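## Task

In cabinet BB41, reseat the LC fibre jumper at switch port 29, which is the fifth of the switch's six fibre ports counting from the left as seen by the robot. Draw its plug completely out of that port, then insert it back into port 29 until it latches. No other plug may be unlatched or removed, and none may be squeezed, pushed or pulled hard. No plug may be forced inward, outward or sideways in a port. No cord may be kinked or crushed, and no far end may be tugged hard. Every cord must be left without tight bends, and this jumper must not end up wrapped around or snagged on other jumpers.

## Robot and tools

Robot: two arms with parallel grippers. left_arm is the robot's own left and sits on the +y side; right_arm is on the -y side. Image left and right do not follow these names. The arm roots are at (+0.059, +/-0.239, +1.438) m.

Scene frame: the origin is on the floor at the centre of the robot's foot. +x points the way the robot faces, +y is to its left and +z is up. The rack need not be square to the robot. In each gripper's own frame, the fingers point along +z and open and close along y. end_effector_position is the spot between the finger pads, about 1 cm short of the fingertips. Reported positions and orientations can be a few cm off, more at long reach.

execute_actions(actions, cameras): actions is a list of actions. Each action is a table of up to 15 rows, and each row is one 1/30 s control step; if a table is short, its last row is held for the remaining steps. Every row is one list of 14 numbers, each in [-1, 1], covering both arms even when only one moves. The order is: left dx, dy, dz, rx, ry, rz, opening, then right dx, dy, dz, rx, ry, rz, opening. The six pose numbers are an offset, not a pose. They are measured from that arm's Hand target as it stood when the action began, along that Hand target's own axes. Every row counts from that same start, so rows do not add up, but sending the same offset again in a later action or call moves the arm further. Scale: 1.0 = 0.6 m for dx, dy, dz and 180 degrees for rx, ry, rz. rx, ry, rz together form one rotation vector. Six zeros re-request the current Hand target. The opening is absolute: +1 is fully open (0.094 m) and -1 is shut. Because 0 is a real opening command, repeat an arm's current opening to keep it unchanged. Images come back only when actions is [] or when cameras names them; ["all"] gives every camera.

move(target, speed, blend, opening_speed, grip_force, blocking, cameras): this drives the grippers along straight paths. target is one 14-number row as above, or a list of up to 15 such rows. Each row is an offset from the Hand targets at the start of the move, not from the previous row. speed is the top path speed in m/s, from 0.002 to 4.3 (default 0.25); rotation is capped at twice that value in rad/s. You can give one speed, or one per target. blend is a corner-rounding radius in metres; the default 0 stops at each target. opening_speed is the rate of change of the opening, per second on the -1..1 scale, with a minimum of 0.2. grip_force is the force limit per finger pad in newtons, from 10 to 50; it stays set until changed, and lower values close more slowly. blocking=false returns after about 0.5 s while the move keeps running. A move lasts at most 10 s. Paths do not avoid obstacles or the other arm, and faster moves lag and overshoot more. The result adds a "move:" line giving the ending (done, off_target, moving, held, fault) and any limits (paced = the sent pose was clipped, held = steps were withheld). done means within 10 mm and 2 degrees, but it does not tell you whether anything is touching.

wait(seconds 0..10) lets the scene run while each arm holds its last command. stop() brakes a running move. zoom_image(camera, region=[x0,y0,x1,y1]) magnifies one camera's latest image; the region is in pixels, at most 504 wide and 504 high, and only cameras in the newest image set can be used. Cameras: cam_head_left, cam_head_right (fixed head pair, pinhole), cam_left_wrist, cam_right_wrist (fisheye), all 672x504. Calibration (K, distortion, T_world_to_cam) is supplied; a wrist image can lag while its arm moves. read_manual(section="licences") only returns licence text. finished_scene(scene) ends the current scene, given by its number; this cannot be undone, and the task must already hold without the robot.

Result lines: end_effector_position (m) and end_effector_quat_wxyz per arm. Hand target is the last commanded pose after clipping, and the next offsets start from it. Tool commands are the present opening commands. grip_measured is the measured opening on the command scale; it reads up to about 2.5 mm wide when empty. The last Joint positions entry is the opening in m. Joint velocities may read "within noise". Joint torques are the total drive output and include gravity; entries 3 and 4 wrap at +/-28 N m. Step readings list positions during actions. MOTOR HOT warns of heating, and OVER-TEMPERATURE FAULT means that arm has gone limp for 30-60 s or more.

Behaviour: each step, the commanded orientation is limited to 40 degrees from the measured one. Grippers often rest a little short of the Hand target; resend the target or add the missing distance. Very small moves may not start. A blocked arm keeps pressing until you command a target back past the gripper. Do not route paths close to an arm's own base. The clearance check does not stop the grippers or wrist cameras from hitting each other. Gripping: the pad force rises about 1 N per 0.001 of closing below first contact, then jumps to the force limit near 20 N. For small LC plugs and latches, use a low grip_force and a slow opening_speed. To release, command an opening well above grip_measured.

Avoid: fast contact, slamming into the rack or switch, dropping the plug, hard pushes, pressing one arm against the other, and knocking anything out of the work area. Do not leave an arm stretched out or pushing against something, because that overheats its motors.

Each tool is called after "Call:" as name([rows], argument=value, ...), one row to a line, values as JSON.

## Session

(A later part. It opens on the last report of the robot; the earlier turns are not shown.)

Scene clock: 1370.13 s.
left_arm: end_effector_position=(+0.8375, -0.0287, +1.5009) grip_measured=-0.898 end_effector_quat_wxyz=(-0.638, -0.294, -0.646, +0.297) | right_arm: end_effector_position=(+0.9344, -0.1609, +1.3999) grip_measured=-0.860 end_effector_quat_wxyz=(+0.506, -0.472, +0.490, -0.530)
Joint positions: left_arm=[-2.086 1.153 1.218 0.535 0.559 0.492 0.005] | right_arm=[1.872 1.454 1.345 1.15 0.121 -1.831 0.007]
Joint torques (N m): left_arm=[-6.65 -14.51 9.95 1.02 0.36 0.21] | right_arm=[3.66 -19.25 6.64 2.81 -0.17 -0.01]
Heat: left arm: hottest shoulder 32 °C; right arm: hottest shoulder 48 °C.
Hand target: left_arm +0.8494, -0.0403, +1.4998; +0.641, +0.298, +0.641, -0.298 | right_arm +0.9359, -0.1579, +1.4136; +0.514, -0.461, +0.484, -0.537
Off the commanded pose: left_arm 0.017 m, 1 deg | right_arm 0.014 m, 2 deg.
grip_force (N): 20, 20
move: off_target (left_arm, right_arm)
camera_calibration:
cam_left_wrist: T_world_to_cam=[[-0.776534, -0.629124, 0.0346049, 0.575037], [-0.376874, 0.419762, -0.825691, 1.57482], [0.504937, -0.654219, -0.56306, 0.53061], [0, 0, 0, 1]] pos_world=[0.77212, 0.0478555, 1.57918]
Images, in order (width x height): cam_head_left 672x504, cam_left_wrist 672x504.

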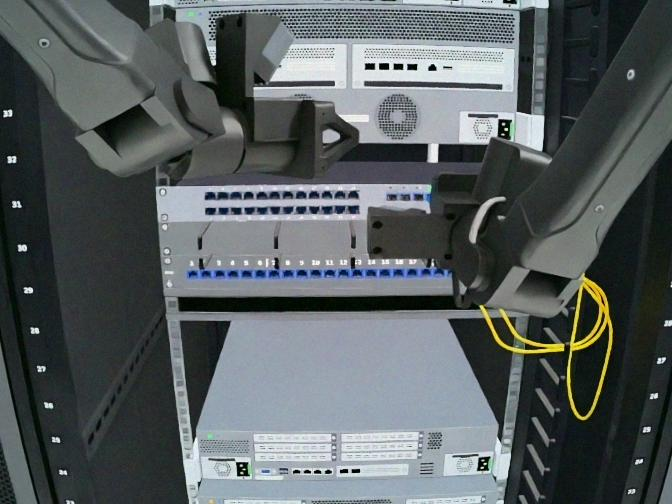

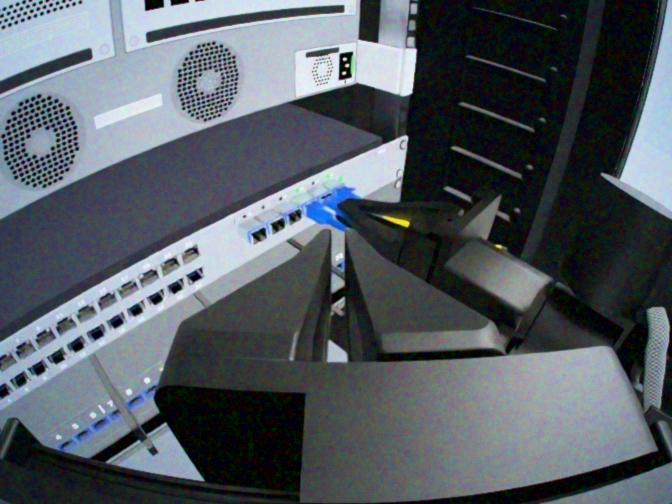

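Call:
zoom_image(camera="cam_left_wrist", region=[270, 150, 420, 260])

Scaled by 3.360 from the camera's 672x504 image, which has a finer 960x720 frame.

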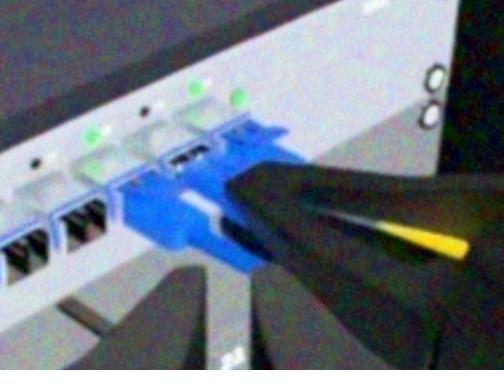

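Call:
move(target=[-0.033,0,0.09,0,0,0,-0.9,0,0,0,0,0,0,-0.88], cameras=["cam_head_left","cam_left_wrist"], speed=0.1)

Call:
zoom_image(camera="cam_left_wrist", region=[270, 110, 440, 240])

Scene clock: 1389.30 s.
left_arm: end_effector_position=(+0.8727, -0.0690, +1.5193) grip_measured=-0.898 end_effector_quat_wxyz=(-0.638, -0.294, -0.647, +0.298) | right_arm: end_effector_position=(+0.9344, -0.1609, +1.3999) grip_measured=-0.860 end_effector_quat_wxyz=(+0.506, -0.472, +0.490, -0.530)
Joint positions: left_arm=[-2.176 1.228 1.38 0.416 0.485 0.549 0.005] | right_arm=[1.872 1.454 1.345 1.15 0.121 -1.831 0.007]
Joint torques (N m): left_arm=[-8.29 -14.92 10.54 1.21 0.4 0.17] | right_arm=[3.84 -19.31 6.53 2.8 -0.16 -0.02]
Heat: left arm: hottest elbow 34 °C; right arm: hottest shoulder 48 °C.
Hand target: left_arm +0.8843, -0.0815, +1.5197; +0.641, +0.298, +0.641, -0.298 | right_arm +0.9359, -0.1579, +1.4136; +0.514, -0.461, +0.484, -0.537
Off the commanded pose: left_arm 0.017 m, 1 deg | right_arm 0.014 m, 2 deg.
grip_force (N): 20, 20
move: off_target (left_arm, right_arm)
camera_calibration:
cam_left_wrist: T_world_to_cam=[[-0.777197, -0.628243, 0.035711, 0.575375], [-0.377916, 0.420636, -0.82477, 1.61976], [0.503135, -0.654504, -0.56434, 0.500239], [0, 0, 0, 1]] pos_world=[0.807624, 0.00755633, 1.59768]
Images, in order (width x height): cam_head_left 672x504, cam_left_wrist 672x504.

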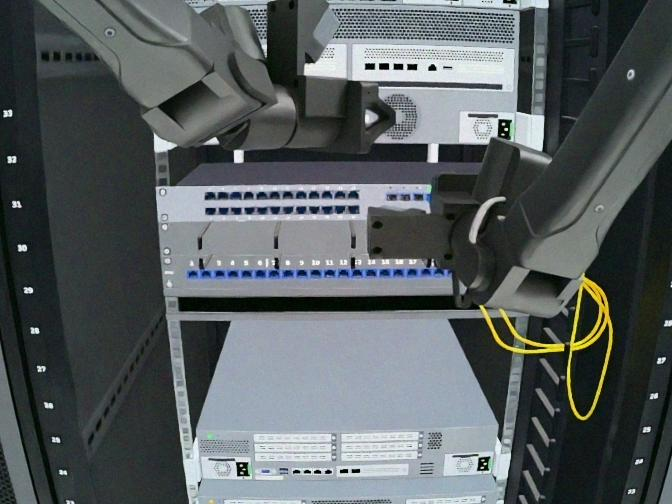

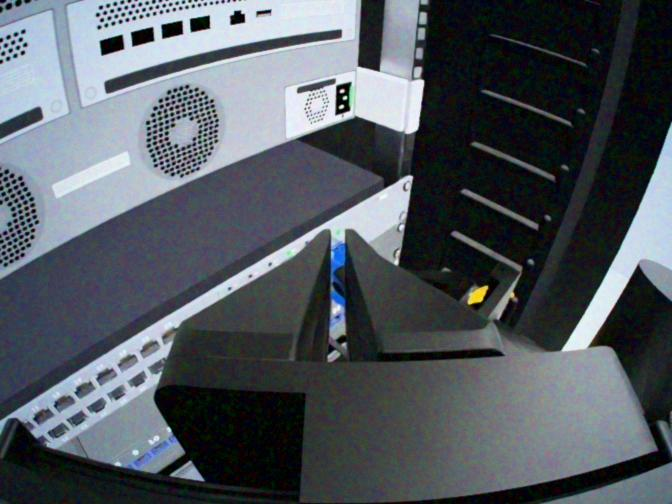

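Scaled by 2.965 from the camera's 672x504 image, which has a finer 960x720 frame.

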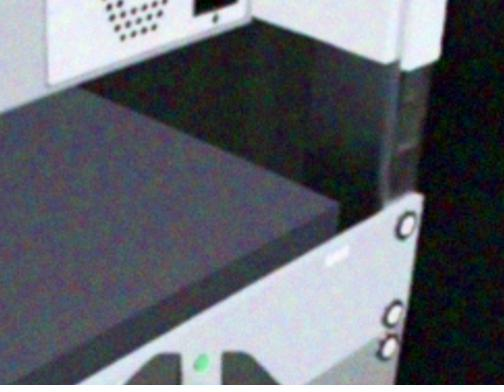

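Call:
move(target=[0,0,0,0,0,0,0.6,0,0,0,0,0,0,-0.88], cameras=["cam_left_wrist"])

Call:
zoom_image(camera="cam_left_wrist", region=[270, 210, 420, 340])

Scene clock: 1404.43 s.
left_arm: end_effector_position=(+0.8731, -0.0689, +1.5196) grip_measured=+0.597 end_effector_quat_wxyz=(-0.638, -0.295, -0.646, +0.297) | right_arm: end_effector_position=(+0.9344, -0.1609, +1.3999) grip_measured=-0.860 end_effector_quat_wxyz=(+0.506, -0.472, +0.490, -0.530)
Joint positions: left_arm=[-2.176 1.228 1.381 0.416 0.484 0.551 0.075] | right_arm=[1.872 1.454 1.345 1.15 0.121 -1.831 0.007]
Joint torques (N m): left_arm=[-7.53 -14.92 10.54 1.31 0.41 0.19] | right_arm=[3.72 -19.19 6.71 2.91 -0.18 0]
Heat: left arm: hottest elbow 36 °C; right arm: hottest shoulder 48 °C.
Hand target: left_arm +0.8843, -0.0815, +1.5197; +0.642, +0.298, +0.641, -0.298 | right_arm +0.9359, -0.1579, +1.4136; +0.514, -0.461, +0.484, -0.537
Off the commanded pose: left_arm 0.017 m, 1 deg | right_arm 0.014 m, 2 deg.
grip_force (N): 20, 20
move: off_target (left_arm, right_arm)
camera_calibration:
cam_left_wrist: T_world_to_cam=[[-0.776823, -0.628833, 0.0333983, 0.578835], [-0.37657, 0.421375, -0.825008, 1.61933], [0.504719, -0.653462, -0.564134, 0.49874], [0, 0, 0, 1]] pos_world=[0.80772, 0.00755367, 1.59798]
Images, in order (width x height): cam_left_wrist 672x504.

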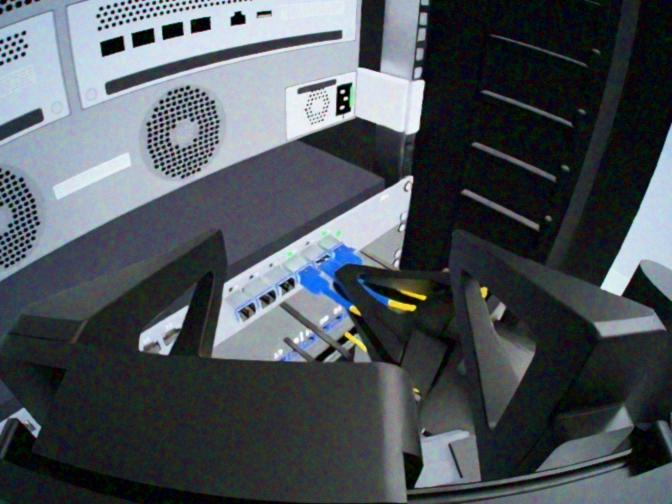

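Scaled by 3.360 from the camera's 672x504 image, which has a finer 960x720 frame.

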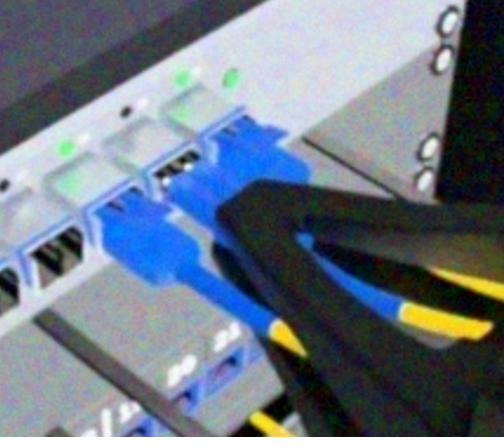

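Call:
zoom_image(camera="cam_left_wrist", region=[290, 240, 370, 310])

Scaled by 6.300 from the camera's 672x504 image, which has a finer 960x720 frame.

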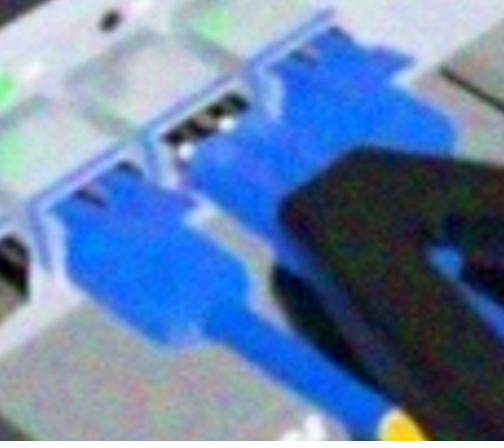

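Call:
move(target=[0.044,0,0.067,0,0,0,0.6,0,0,0,0,0,0,-0.88], cameras=["cam_left_wrist","cam_right_wrist"], speed=0.08)

Call:
zoom_image(camera="cam_left_wrist", region=[270, 210, 370, 300])

Call:
zoom_image(camera="cam_right_wrist", region=[285, 120, 385, 260])

Scene clock: 1437.97 s.
left_arm: end_effector_position=(+0.9012, -0.0980, +1.4928) grip_measured=+0.598 end_effector_quat_wxyz=(-0.638, -0.295, -0.647, +0.297) | right_arm: end_effector_position=(+0.9344, -0.1609, +1.3999) grip_measured=-0.860 end_effector_quat_wxyz=(+0.506, -0.472, +0.490, -0.530)
Joint positions: left_arm=[-2.187 1.353 1.509 0.41 0.473 0.558 0.075] | right_arm=[1.872 1.454 1.345 1.15 0.121 -1.831 0.007]
Joint torques (N m): left_arm=[-8.94 -16.5 10.48 1.16 0.41 0.19] | right_arm=[3.96 -19.25 6.64 2.81 -0.17 -0.01]
Heat: left arm: hottest elbow 39 °C; right arm: hottest shoulder 48 °C.
Hand target: left_arm +0.9102, -0.1123, +1.4933; +0.642, +0.298, +0.641, -0.298 | right_arm +0.9359, -0.1579, +1.4136; +0.514, -0.461, +0.484, -0.537
Off the commanded pose: left_arm 0.017 m, 1 deg | right_arm 0.014 m, 2 deg.
grip_force (N): 20, 20
move: off_target (left_arm, right_arm)
camera_calibration:
cam_left_wrist: T_world_to_cam=[[-0.776028, -0.629801, 0.033631, 0.582079], [-0.377988, 0.421738, -0.824173, 1.62011], [0.504882, -0.652294, -0.565338, 0.452129], [0, 0, 0, 1]] pos_world=[0.835821, -0.0217494, 1.57128]
cam_right_wrist: T_world_to_cam=[[-0.0698137, 0.0196413, 0.997367, -1.32768], [-0.614621, -0.788343, -0.0274973, 0.490446], [0.785727, -0.614922, 0.0671091, -0.801639], [0, 0, 0, 1]] pos_world=[0.838617, -0.0802287, 1.39147]
Images, in order (width x height): cam_left_wrist 672x504, cam_right_wrist 672x504.

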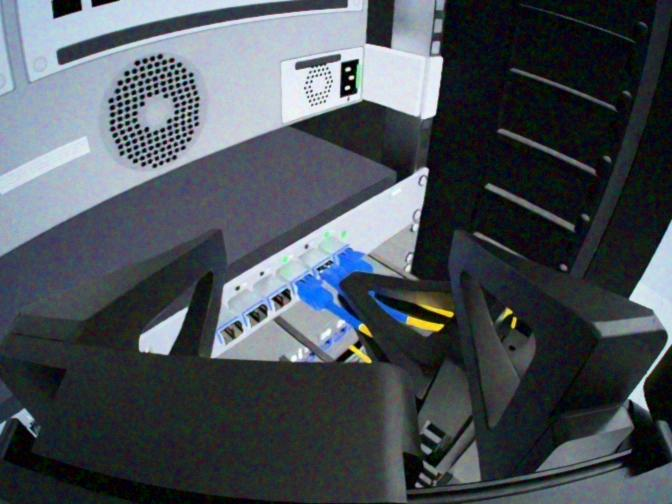

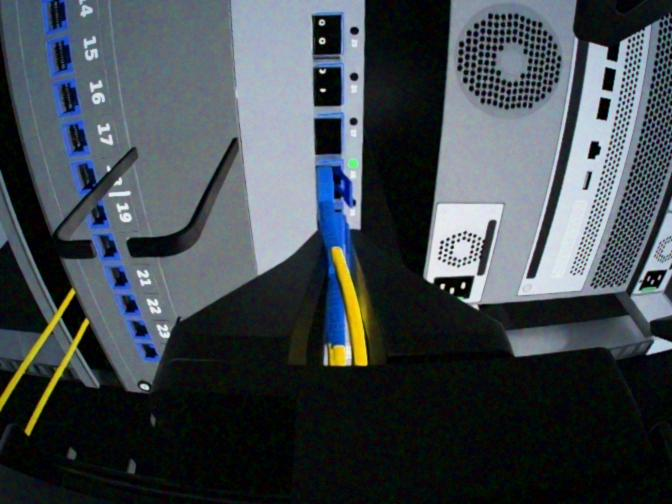

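Scaled by 5.040 from the camera's 672x504 image, which has a finer 960x720 frame.

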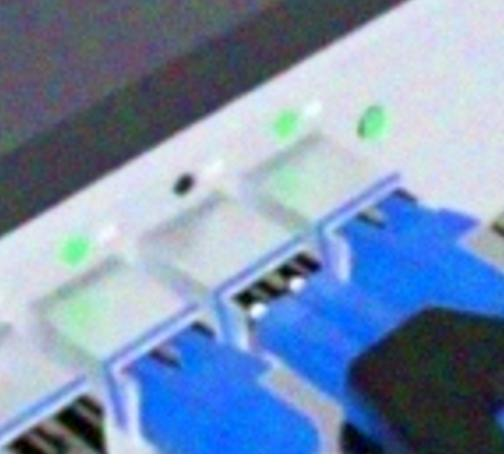

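Scaled by 3.600 from the camera's 672x504 image, which has a finer 960x720 frame.

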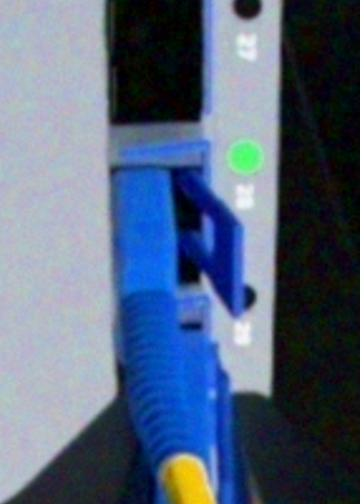

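Call:
zoom_image(camera="cam_left_wrist", region=[290, 240, 350, 300])

Scaled by 8.400 from the camera's 672x504 image, which has a finer 960x720 frame.

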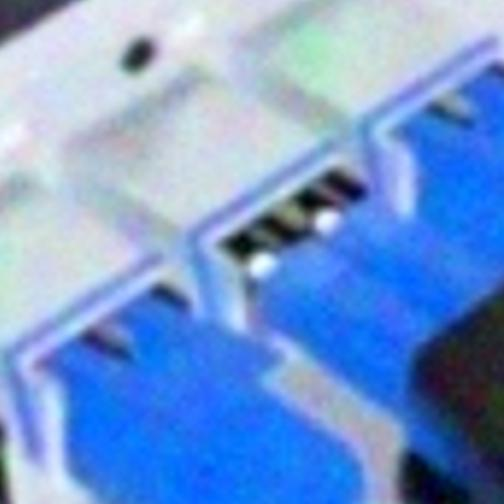

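Call:
move(target=[0,0,0,0,0,0,0.6,0.004,0.006,0,-0.004,0,0,-0.88], cameras=["cam_left_wrist","cam_right_wrist"], speed=0.02)

Call:
zoom_image(camera="cam_left_wrist", region=[290, 240, 350, 300])

Call:
zoom_image(camera="cam_right_wrist", region=[285, 120, 385, 260])

Scene clock: 1483.40 s.
left_arm: end_effector_position=(+0.9012, -0.0980, +1.4928) grip_measured=+0.598 end_effector_quat_wxyz=(-0.638, -0.295, -0.647, +0.297) | right_arm: end_effector_position=(+0.9344, -0.1609, +1.3999) grip_measured=-0.860 end_effector_quat_wxyz=(+0.506, -0.472, +0.490, -0.530)
Joint positions: left_arm=[-2.187 1.353 1.509 0.41 0.473 0.558 0.075] | right_arm=[1.872 1.454 1.345 1.15 0.121 -1.831 0.007]
Joint torques (N m): left_arm=[-9.29 -15.85 10.48 1.32 0.43 0.17] | right_arm=[3.25 -19.49 6.6 2.41 -0.18 0.03]
Heat: left arm: hottest elbow 39 °C; right arm: hottest shoulder 49 °C.
Hand target: left_arm +0.9102, -0.1123, +1.4933; +0.641, +0.298, +0.641, -0.298 | right_arm +0.9362, -0.1602, +1.4100; +0.512, -0.464, +0.487, -0.534
Off the commanded pose: left_arm 0.017 m, 1 deg | right_arm 0.010 m, 1 deg.
grip_force (N): 20, 20
move: off_target (left_arm)
camera_calibration:
cam_left_wrist: T_world_to_cam=[[-0.776158, -0.62963, 0.0338281, 0.581882], [-0.378138, 0.421865, -0.82404, 1.62003], [0.504569, -0.652377, -0.565521, 0.452676], [0, 0, 0, 1]] pos_world=[0.835821, -0.0217491, 1.57128]
cam_right_wrist: T_world_to_cam=[[-0.0698137, 0.0196413, 0.997367, -1.32768], [-0.614621, -0.788343, -0.0274973, 0.490446], [0.785727, -0.614922, 0.0671091, -0.801639], [0, 0, 0, 1]] pos_world=[0.838617, -0.0802287, 1.39147]
Images, in order (width x height): cam_left_wrist 672x504, cam_right_wrist 672x504.

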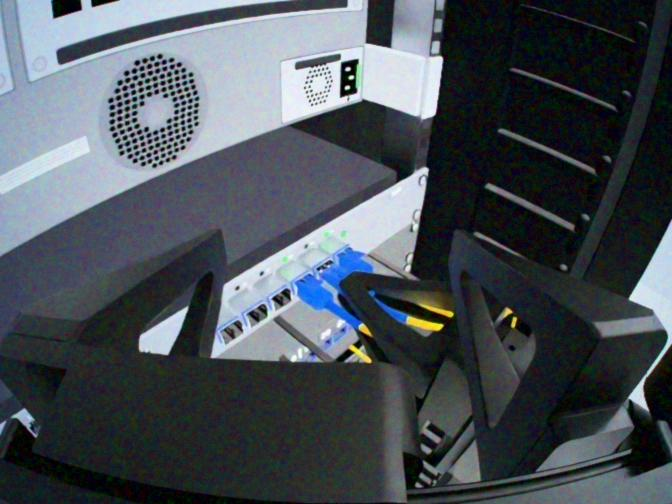

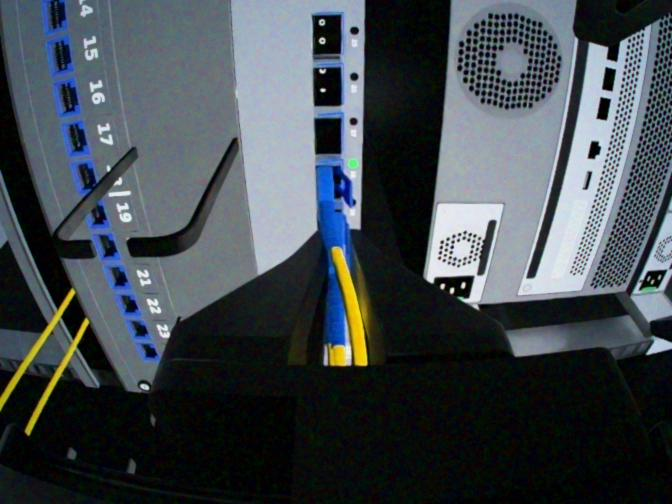

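Scaled by 8.400 from the camera's 672x504 image, which has a finer 960x720 frame.

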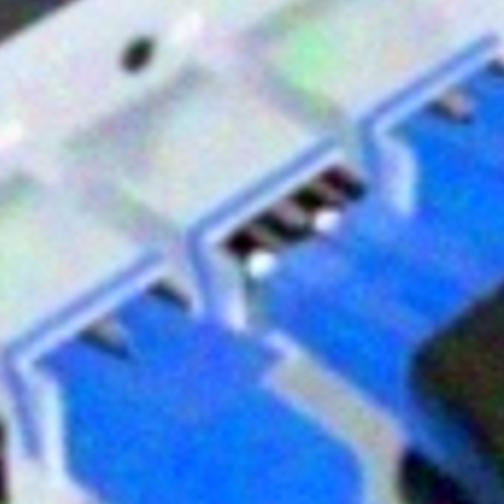

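Scaled by 3.600 from the camera's 672x504 image, which has a finer 960x720 frame.

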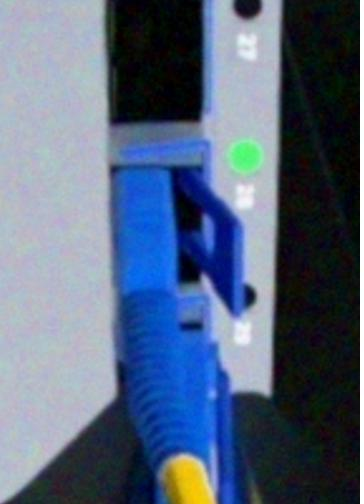

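Call:
move(target=[0,0,0,0,0,0,0.6,0.004,0.005,0,0,0,0,-0.88], cameras=[], speed=0.02)

Scene clock: 1490.27 s.
left_arm: end_effector_position=(+0.9012, -0.0980, +1.4928) grip_measured=+0.598 end_effector_quat_wxyz=(-0.638, -0.295, -0.647, +0.297) | right_arm: end_effector_position=(+0.9344, -0.1609, +1.3999) grip_measured=-0.860 end_effector_quat_wxyz=(+0.506, -0.472, +0.490, -0.530)
Joint positions: left_arm=[-2.187 1.353 1.509 0.41 0.473 0.558 0.075] | right_arm=[1.872 1.454 1.345 1.15 0.121 -1.831 0.007]
Joint torques (N m): left_arm=[-9.05 -16.26 10.54 1.36 0.4 0.17] | right_arm=[2.9 -19.14 6.68 2.4 -0.3 0.12]
Heat: left arm: hottest elbow 39 °C; right arm: hottest shoulder 49 °C.
Hand target: left_arm +0.9102, -0.1123, +1.4933; +0.641, +0.298, +0.641, -0.298 | right_arm +0.9364, -0.1626, +1.4071; +0.512, -0.464, +0.487, -0.534
Off the commanded pose: left_arm 0.017 m, 1 deg | right_arm 0.008 m, 1 deg.
grip_force (N): 20, 20
move: off_target (left_arm)
No camera images: "cameras" was empty.

Call:
move(target=[0,0,0,0,0,0,0.6,0.004,0.005,0,0,0,0,-0.88], cameras=[], speed=0.02)

Scene clock: 1496.03 s.
left_arm: end_effector_position=(+0.9012, -0.0980, +1.4928) grip_measured=+0.598 end_effector_quat_wxyz=(-0.638, -0.295, -0.647, +0.297) | right_arm: end_effector_position=(+0.9344, -0.1615, +1.3997) grip_measured=-0.860 end_effector_quat_wxyz=(+0.506, -0.472, +0.490, -0.530)
Joint positions: left_arm=[-2.187 1.353 1.509 0.41 0.473 0.558 0.075] | right_arm=[1.871 1.454 1.345 1.15 0.121 -1.831 0.007]
Joint torques (N m): left_arm=[-8.88 -16.73 10.39 1.29 0.43 0.18] | right_arm=[2.02 -18.55 6.74 2.65 -0.41 0.15]
Heat: left arm: hottest elbow 39 °C; right arm: hottest shoulder 49 °C.
Hand target: left_arm +0.9102, -0.1123, +1.4933; +0.641, +0.298, +0.641, -0.298 | right_arm +0.9365, -0.1650, +1.4041; +0.512, -0.464, +0.487, -0.534
Off the commanded pose: left_arm 0.017 m, 1 deg | right_arm 0.006 m, 1 deg.
grip_force (N): 20, 20
move: off_target (left_arm)
No camera images: "cameras" was empty.

Call:
move(target=[0,0,0,0,0,0,0.6,0.001,0.006,0,0,0,0,-0.88], cameras=["cam_left_wrist","cam_right_wrist"], speed=0.02)

Call:
zoom_image(camera="cam_left_wrist", region=[290, 240, 350, 300])

Call:
zoom_image(camera="cam_right_wrist", region=[285, 120, 385, 260])

Scene clock: 1503.20 s.
left_arm: end_effector_position=(+0.9012, -0.0980, +1.4928) grip_measured=+0.598 end_effector_quat_wxyz=(-0.638, -0.295, -0.647, +0.297) | right_arm: end_effector_position=(+0.9340, -0.1618, +1.3958) grip_measured=-0.860 end_effector_quat_wxyz=(+0.505, -0.474, +0.491, -0.529)
Joint positions: left_arm=[-2.187 1.353 1.509 0.41 0.473 0.558 0.075] | right_arm=[1.869 1.459 1.345 1.15 0.119 -1.829 0.007]
Joint torques (N m): left_arm=[-8.64 -16.44 10.48 1.26 0.41 0.17] | right_arm=[2.2 -18.37 7.04 2.84 -0.4 0.18]
Heat: left arm: hottest elbow 39 °C; right arm: hottest shoulder 48 °C.
Hand target: left_arm +0.9102, -0.1123, +1.4933; +0.641, +0.298, +0.641, -0.298 | right_arm +0.9369, -0.1657, +1.4006; +0.512, -0.464, +0.487, -0.534
Off the commanded pose: left_arm 0.017 m, 1 deg | right_arm 0.007 m, 1 deg.
grip_force (N): 20, 20
move: off_target (left_arm)
camera_calibration:
cam_left_wrist: T_world_to_cam=[[-0.776158, -0.62963, 0.0338281, 0.581882], [-0.378138, 0.421865, -0.82404, 1.62003], [0.504569, -0.652377, -0.565521, 0.452676], [0, 0, 0, 1]] pos_world=[0.835821, -0.0217491, 1.57128]
cam_right_wrist: T_world_to_cam=[[-0.0654075, 0.02067, 0.997645, -1.3281], [-0.613899, -0.789023, -0.0239008, 0.483674], [0.78667, -0.614016, 0.0642973, -0.798369], [0, 0, 0, 1]] pos_world=[0.838112, -0.0811297, 1.38787]
Images, in order (width x height): cam_left_wrist 672x504, cam_right_wrist 672x504.

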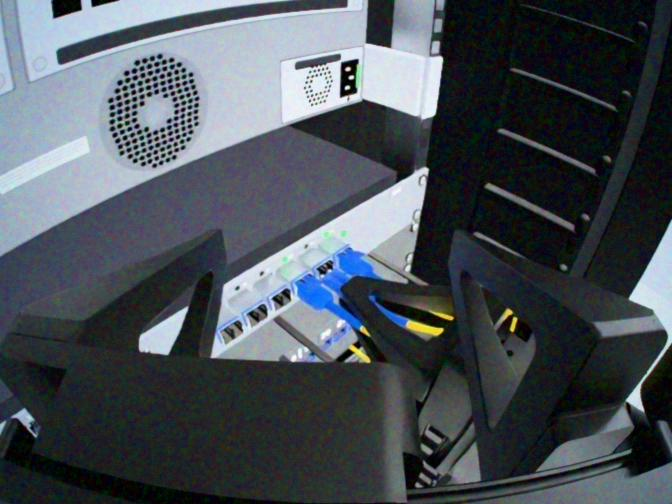

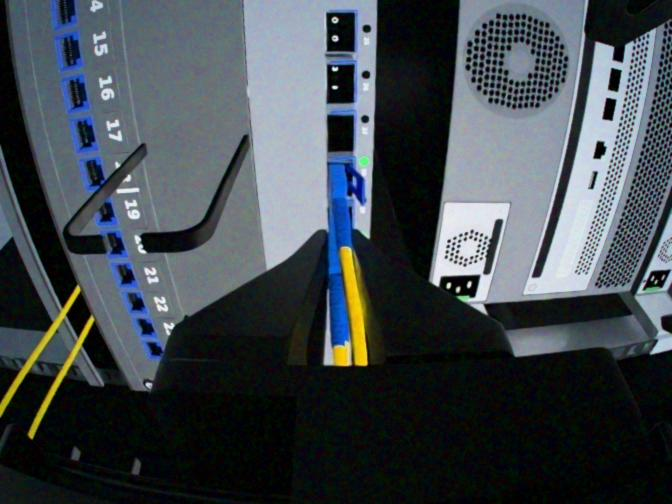

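Scaled by 8.400 from the camera's 672x504 image, which has a finer 960x720 frame.

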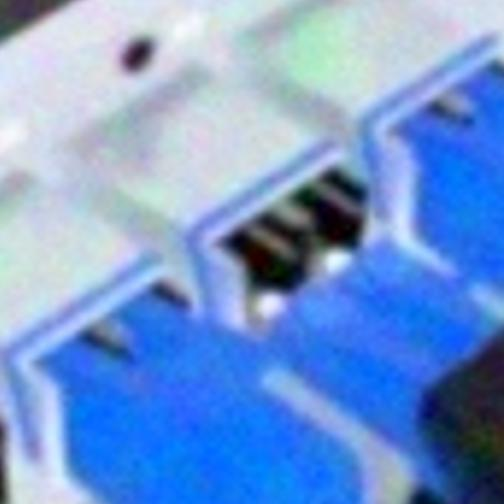

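Scaled by 3.600 from the camera's 672x504 image, which has a finer 960x720 frame.

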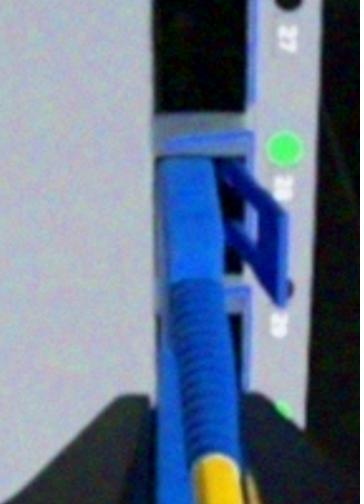

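Call:
move([
  [0,0,0,0,0,0,-0.9,0,0,0,0,0,0,-0.88],
  [0.03,0.024,0.046,0,0.3,0,-0.9,0,0,0,0,0,0,-0.88],
], cameras=["cam_left_wrist","cam_head_left"], speed=0.12)

Call:
zoom_image(camera="cam_left_wrist", region=[336, 150, 486, 300])

Scene clock: 1560.97 s.
left_arm: end_effector_position=(+0.9012, -0.0980, +1.4928) grip_measured=-0.735 end_effector_quat_wxyz=(-0.638, -0.295, -0.647, +0.297) | right_arm: end_effector_position=(+0.9340, -0.1618, +1.3958) grip_measured=-0.860 end_effector_quat_wxyz=(+0.505, -0.474, +0.491, -0.528)
Joint positions: left_arm=[-2.187 1.353 1.509 0.41 0.473 0.558 0.012] | right_arm=[1.869 1.459 1.345 1.15 0.119 -1.828 0.007]
Joint velocities: left_arm=[-0.024 -0.005 -0.007 -0.007 -0.007 -0.022 -0.01] | right_arm=[within noise]
Joint torques (N m): left_arm=[-8.88 -16.38 10.47 1.29 0.39 0.18] | right_arm=[2.32 -18.49 7.06 2.71 -0.44 0.16]
Heat: left arm: hottest elbow 40 °C; right arm: hottest shoulder 50 °C.
Hand target: left_arm +0.9102, -0.1123, +1.4933; +0.641, +0.298, +0.641, -0.298 (not the last commanded pose) | right_arm +0.9369, -0.1657, +1.4006; +0.512, -0.464, +0.487, -0.534
Off the commanded pose: left_arm 0.049 m, 53 deg | right_arm 0.007 m, 1 deg.
grip_force (N): 20, 20
move: moving (left_arm; no rest 5 s after the path stopped at target 1); path passed 1 of 2 targets
camera_calibration:
cam_left_wrist: T_world_to_cam=[[-0.776158, -0.62963, 0.0338281, 0.581882], [-0.378138, 0.421865, -0.82404, 1.62003], [0.504569, -0.652377, -0.565521, 0.452676], [0, 0, 0, 1]] pos_world=[0.835821, -0.0217491, 1.57128]
Images, in order (width x height): cam_head_left 672x504, cam_left_wrist 672x504.

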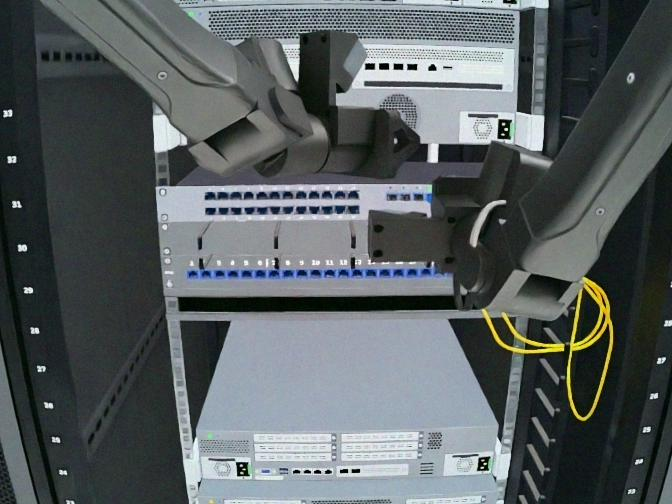

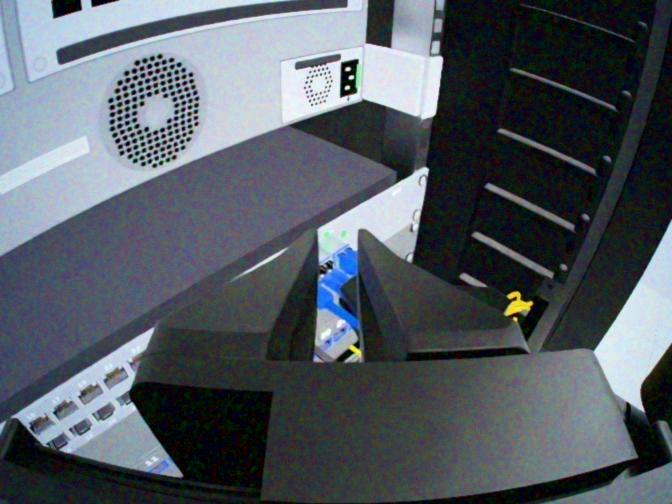

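Scaled by 3.360 from the camera's 672x504 image, which has a finer 960x720 frame.

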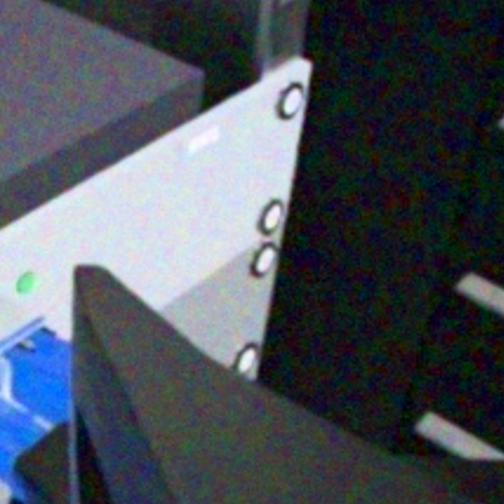

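Call:
move(target=[0.03,0.024,0.046,0,0.3,0,-0.9,0,0,0,0,0,0,-0.88], cameras=["cam_left_wrist","cam_head_left"], speed=0.12, grip_force=[50, 20])

Call:
zoom_image(camera="cam_left_wrist", region=[336, 150, 486, 300])

Scene clock: 1572.70 s.
left_arm: end_effector_position=(+0.9351, -0.1077, +1.4750) grip_measured=-0.898 end_effector_quat_wxyz=(+0.279, +0.406, +0.862, -0.121) | right_arm: end_effector_position=(+0.9340, -0.1618, +1.3958) grip_measured=-0.860 end_effector_quat_wxyz=(+0.505, -0.474, +0.491, -0.528)
Joint positions: left_arm=[-2.39 1.574 2.292 -0.914 -0.322 0.693 0.005] | right_arm=[1.869 1.459 1.345 1.15 0.119 -1.828 0.007]
Joint torques (N m): left_arm=[-10.58 -16.67 11.67 0.7 0.32 -0.17] | right_arm=[2.14 -18.43 7.05 2.7 -0.4 0.17]
Heat: left arm: hottest elbow 41 °C; right arm: hottest shoulder 50 °C.
Hand target: left_arm +0.9392, -0.1239, +1.4754; +0.281, +0.401, +0.862, -0.130 | right_arm +0.9369, -0.1657, +1.4006; +0.512, -0.464, +0.487, -0.534
Off the commanded pose: left_arm 0.017 m, 1 deg | right_arm 0.007 m, 1 deg.
grip_force (N): 50, 20
move: off_target (left_arm)
camera_calibration:
cam_left_wrist: T_world_to_cam=[[-0.76395, -0.644988, 0.0192668, 0.611147], [-0.645267, 0.763453, -0.0277261, 0.734414], [0.00317366, -0.0336136, -0.99943, 1.59467], [0, 0, 0, 1]] pos_world=[0.935718, -0.112906, 1.60235]
Images, in order (width x height): cam_head_left 672x504, cam_left_wrist 672x504.

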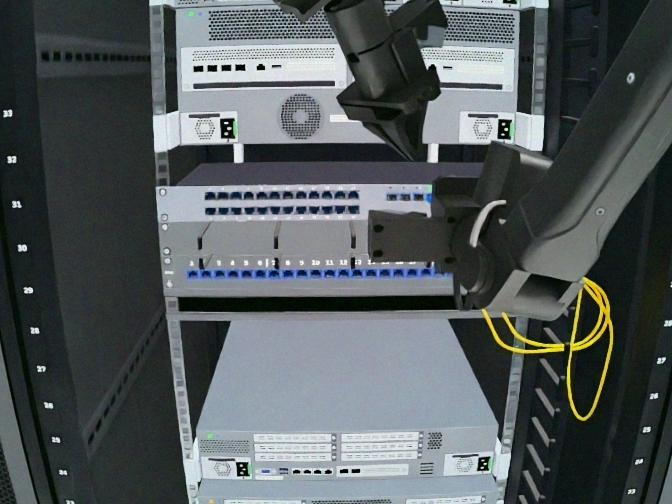

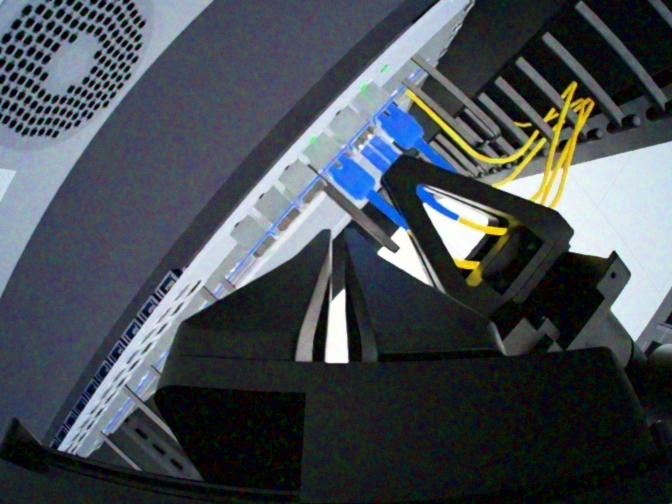

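Scaled by 3.360 from the camera's 672x504 image, which has a finer 960x720 frame.

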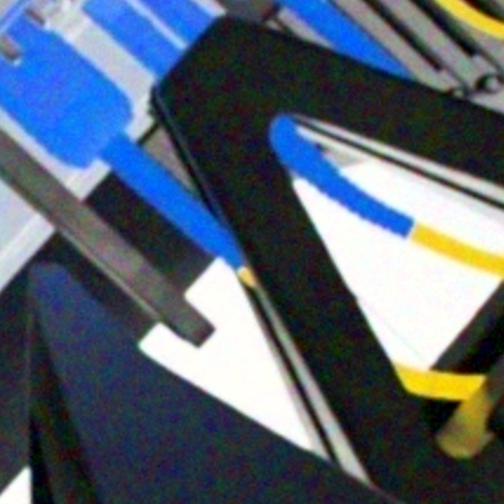

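Excellent view.

Call:
zoom_image(camera="cam_left_wrist", region=[300, 80, 430, 210])

Call:
zoom_image(camera="cam_left_wrist", region=[335, 90, 415, 170])

Scaled by 3.877 from the camera's 672x504 image, which has a finer 960x720 frame.

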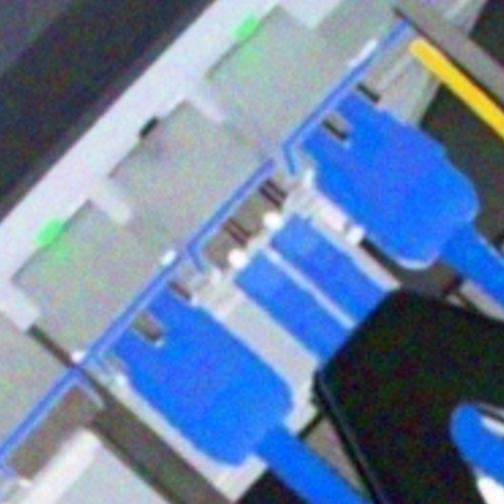

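Scaled by 6.300 from the camera's 672x504 image, which has a finer 960x720 frame.

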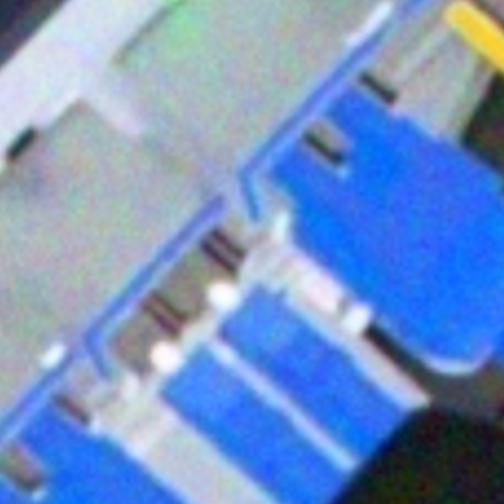

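Call:
zoom_image(camera="cam_left_wrist", region=[310, 130, 390, 210])

Call:
zoom_image(camera="cam_left_wrist", region=[370, 80, 450, 160])

Call:
zoom_image(camera="cam_left_wrist", region=[340, 105, 420, 185])

Scaled by 6.300 from the camera's 672x504 image, which has a finer 960x720 frame.

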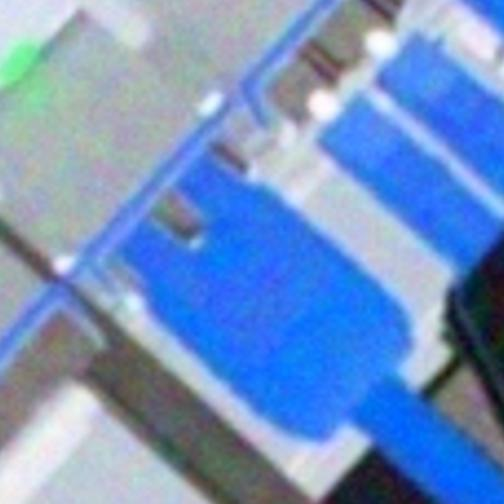

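Scaled by 6.300 from the camera's 672x504 image, which has a finer 960x720 frame.

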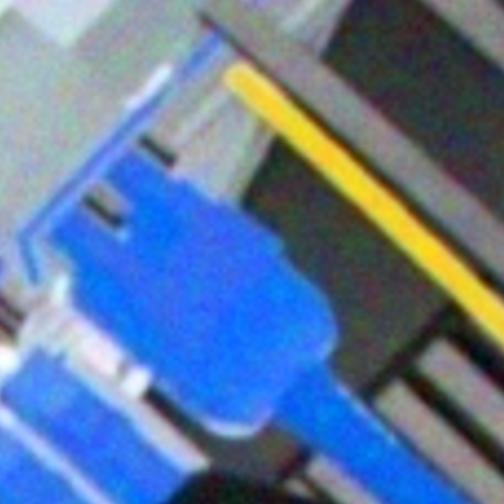

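Scaled by 6.300 from the camera's 672x504 image, which has a finer 960x720 frame.

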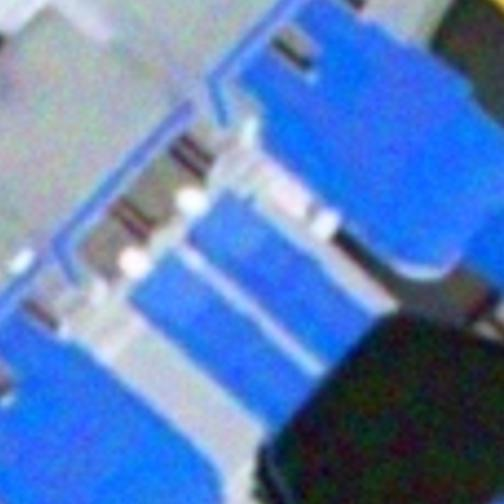

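Call:
move(target=[0,0,0,0,0,0,-0.9,0.003,0,0,0,0.012,0,-0.88], cameras=["cam_left_wrist"], speed=0.03)

Call:
zoom_image(camera="cam_left_wrist", region=[340, 105, 420, 185])

Scene clock: 1640.77 s.
left_arm: end_effector_position=(+0.9350, -0.1079, +1.4747) grip_measured=-0.898 end_effector_quat_wxyz=(+0.279, +0.406, +0.862, -0.122) | right_arm: end_effector_position=(+0.9331, -0.1659, +1.3947) grip_measured=-0.860 end_effector_quat_wxyz=(+0.499, -0.465, +0.499, -0.535)
Joint positions: left_arm=[-2.39 1.575 2.292 -0.915 -0.322 0.693 0.005] | right_arm=[1.871 1.462 1.345 1.161 0.15 -1.828 0.007]
Joint torques (N m): left_arm=[-10.93 -16.85 11.77 0.68 0.29 -0.2] | right_arm=[2.78 -18.2 7.34 2.76 0.02 0.07]
Heat: left arm: hottest elbow 48 °C; right arm: hottest shoulder 50 °C.
Hand target: left_arm +0.9392, -0.1239, +1.4755; +0.281, +0.401, +0.862, -0.130 | right_arm +0.9368, -0.1675, +1.4006; +0.502, -0.454, +0.497, -0.543
Off the commanded pose: left_arm 0.017 m, 1 deg | right_arm 0.007 m, 2 deg.
grip_force (N): 50, 20
move: off_target (left_arm)
camera_calibration:
cam_left_wrist: T_world_to_cam=[[-0.763839, -0.645099, 0.0199536, 0.609796], [-0.645403, 0.76336, -0.0271479, 0.733608], [0.00228127, -0.0336148, -0.999432, 1.59521], [0, 0, 0, 1]] pos_world=[0.93562, -0.113006, 1.60205]
Images, in order (width x height): cam_left_wrist 672x504.

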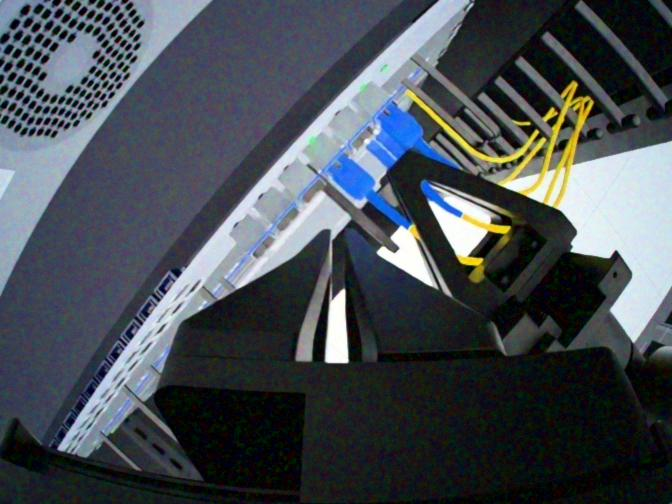

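Scaled by 6.300 from the camera's 672x504 image, which has a finer 960x720 frame.

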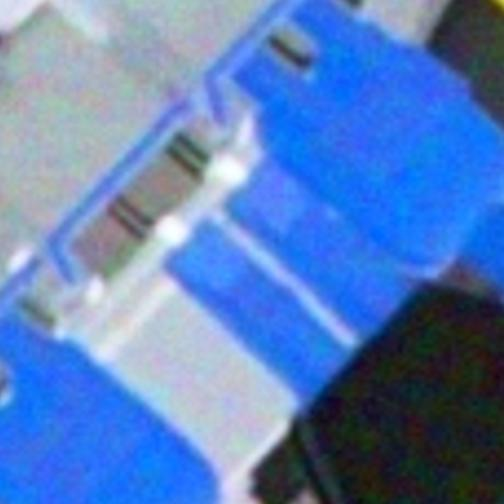

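Call:
move(target=[0,0,0,0,0,0,-0.9,-0.005,0,0,-0.001,-0.004,0,-0.88], cameras=["cam_left_wrist"], speed=0.03)

Call:
zoom_image(camera="cam_left_wrist", region=[340, 105, 420, 185])

Scene clock: 1655.67 s.
left_arm: end_effector_position=(+0.9350, -0.1079, +1.4747) grip_measured=-0.898 end_effector_quat_wxyz=(+0.279, +0.406, +0.862, -0.122) | right_arm: end_effector_position=(+0.9331, -0.1654, +1.3949) grip_measured=-0.860 end_effector_quat_wxyz=(+0.499, -0.466, +0.498, -0.534)
Joint positions: left_arm=[-2.39 1.575 2.292 -0.915 -0.322 0.693 0.005] | right_arm=[1.871 1.462 1.345 1.161 0.146 -1.828 0.007]
Joint torques (N m): left_arm=[-10.81 -17.2 11.85 0.76 0.3 -0.19] | right_arm=[2.84 -18.43 7.39 2.52 -0.24 0.06]
Heat: left arm: hottest elbow 49 °C; right arm: hottest shoulder 47 °C.
Hand target: left_arm +0.9392, -0.1239, +1.4755; +0.281, +0.401, +0.862, -0.130 | right_arm +0.9370, -0.1646, +1.4006; +0.505, -0.458, +0.495, -0.539
Off the commanded pose: left_arm 0.017 m, 1 deg | right_arm 0.007 m, 1 deg.
grip_force (N): 50, 20
move: off_target (left_arm)
camera_calibration:
cam_left_wrist: T_world_to_cam=[[-0.763839, -0.645099, 0.0199536, 0.609796], [-0.645403, 0.76336, -0.0271479, 0.733608], [0.00228127, -0.0336148, -0.999432, 1.59521], [0, 0, 0, 1]] pos_world=[0.93562, -0.113006, 1.60205]
Images, in order (width x height): cam_left_wrist 672x504.

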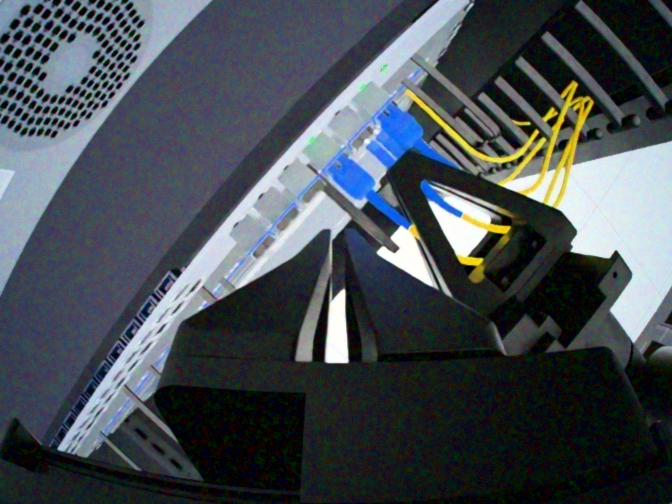

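Scaled by 6.300 from the camera's 672x504 image, which has a finer 960x720 frame.

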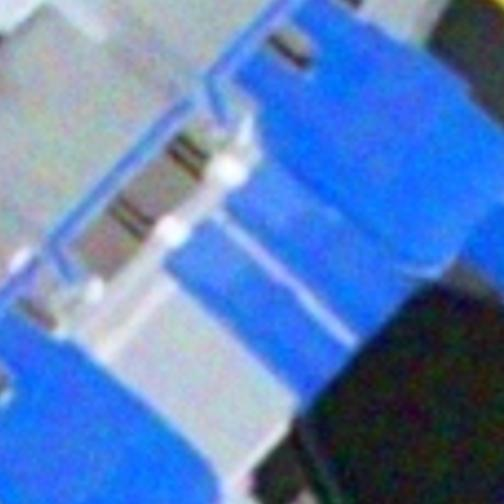

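Call:
move(target=[0,0,0,0,0,0,-0.9,-0.006,0,0,0,-0.001,0,-0.88], cameras=["cam_left_wrist"], speed=0.03)

Call:
zoom_image(camera="cam_left_wrist", region=[340, 105, 420, 185])

Scene clock: 1660.43 s.
left_arm: end_effector_position=(+0.9350, -0.1079, +1.4747) grip_measured=-0.898 end_effector_quat_wxyz=(+0.279, +0.406, +0.862, -0.122) | right_arm: end_effector_position=(+0.9331, -0.1650, +1.3950) grip_measured=-0.860 end_effector_quat_wxyz=(+0.500, -0.466, +0.498, -0.534)
Joint positions: left_arm=[-2.39 1.575 2.292 -0.915 -0.322 0.693 0.005] | right_arm=[1.871 1.462 1.345 1.161 0.146 -1.828 0.007]
Joint torques (N m): left_arm=[-10.99 -16.67 11.78 0.65 0.3 -0.19] | right_arm=[3.72 -17.9 7.68 2.52 -0.23 0.01]
Heat: left arm: hottest elbow 49 °C; right arm: hottest shoulder 47 °C.
Hand target: left_arm +0.9392, -0.1239, +1.4755; +0.281, +0.401, +0.862, -0.130 | right_arm +0.9373, -0.1611, +1.4006; +0.505, -0.459, +0.494, -0.539
Off the commanded pose: left_arm 0.017 m, 1 deg | right_arm 0.008 m, 1 deg.
grip_force (N): 50, 20
move: off_target (left_arm)
camera_calibration:
cam_left_wrist: T_world_to_cam=[[-0.763839, -0.645099, 0.0199536, 0.609796], [-0.645403, 0.76336, -0.0271479, 0.733608], [0.00228127, -0.0336148, -0.999432, 1.59521], [0, 0, 0, 1]] pos_world=[0.93562, -0.113006, 1.60205]
Images, in order (width x height): cam_left_wrist 672x504.

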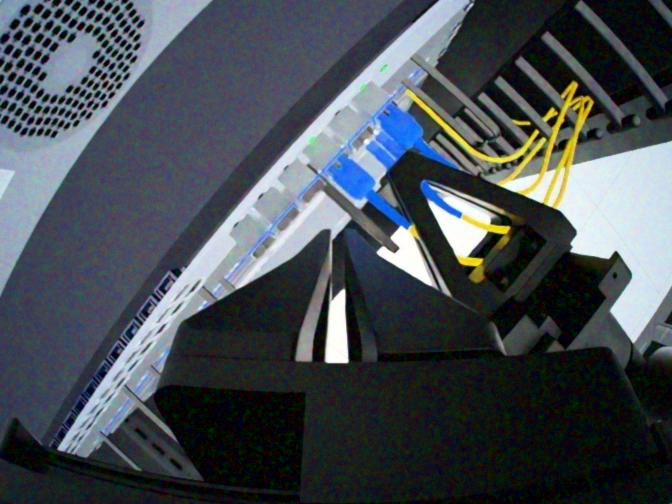

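Scaled by 6.300 from the camera's 672x504 image, which has a finer 960x720 frame.

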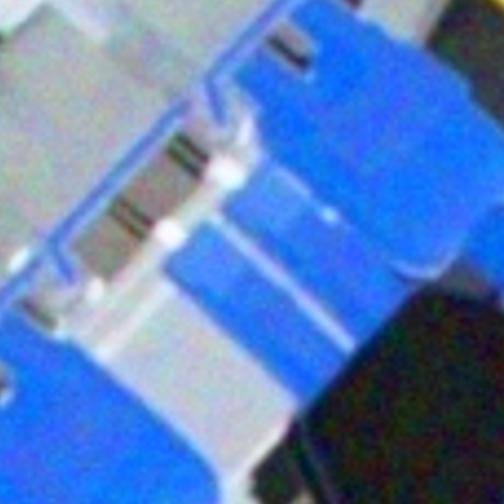

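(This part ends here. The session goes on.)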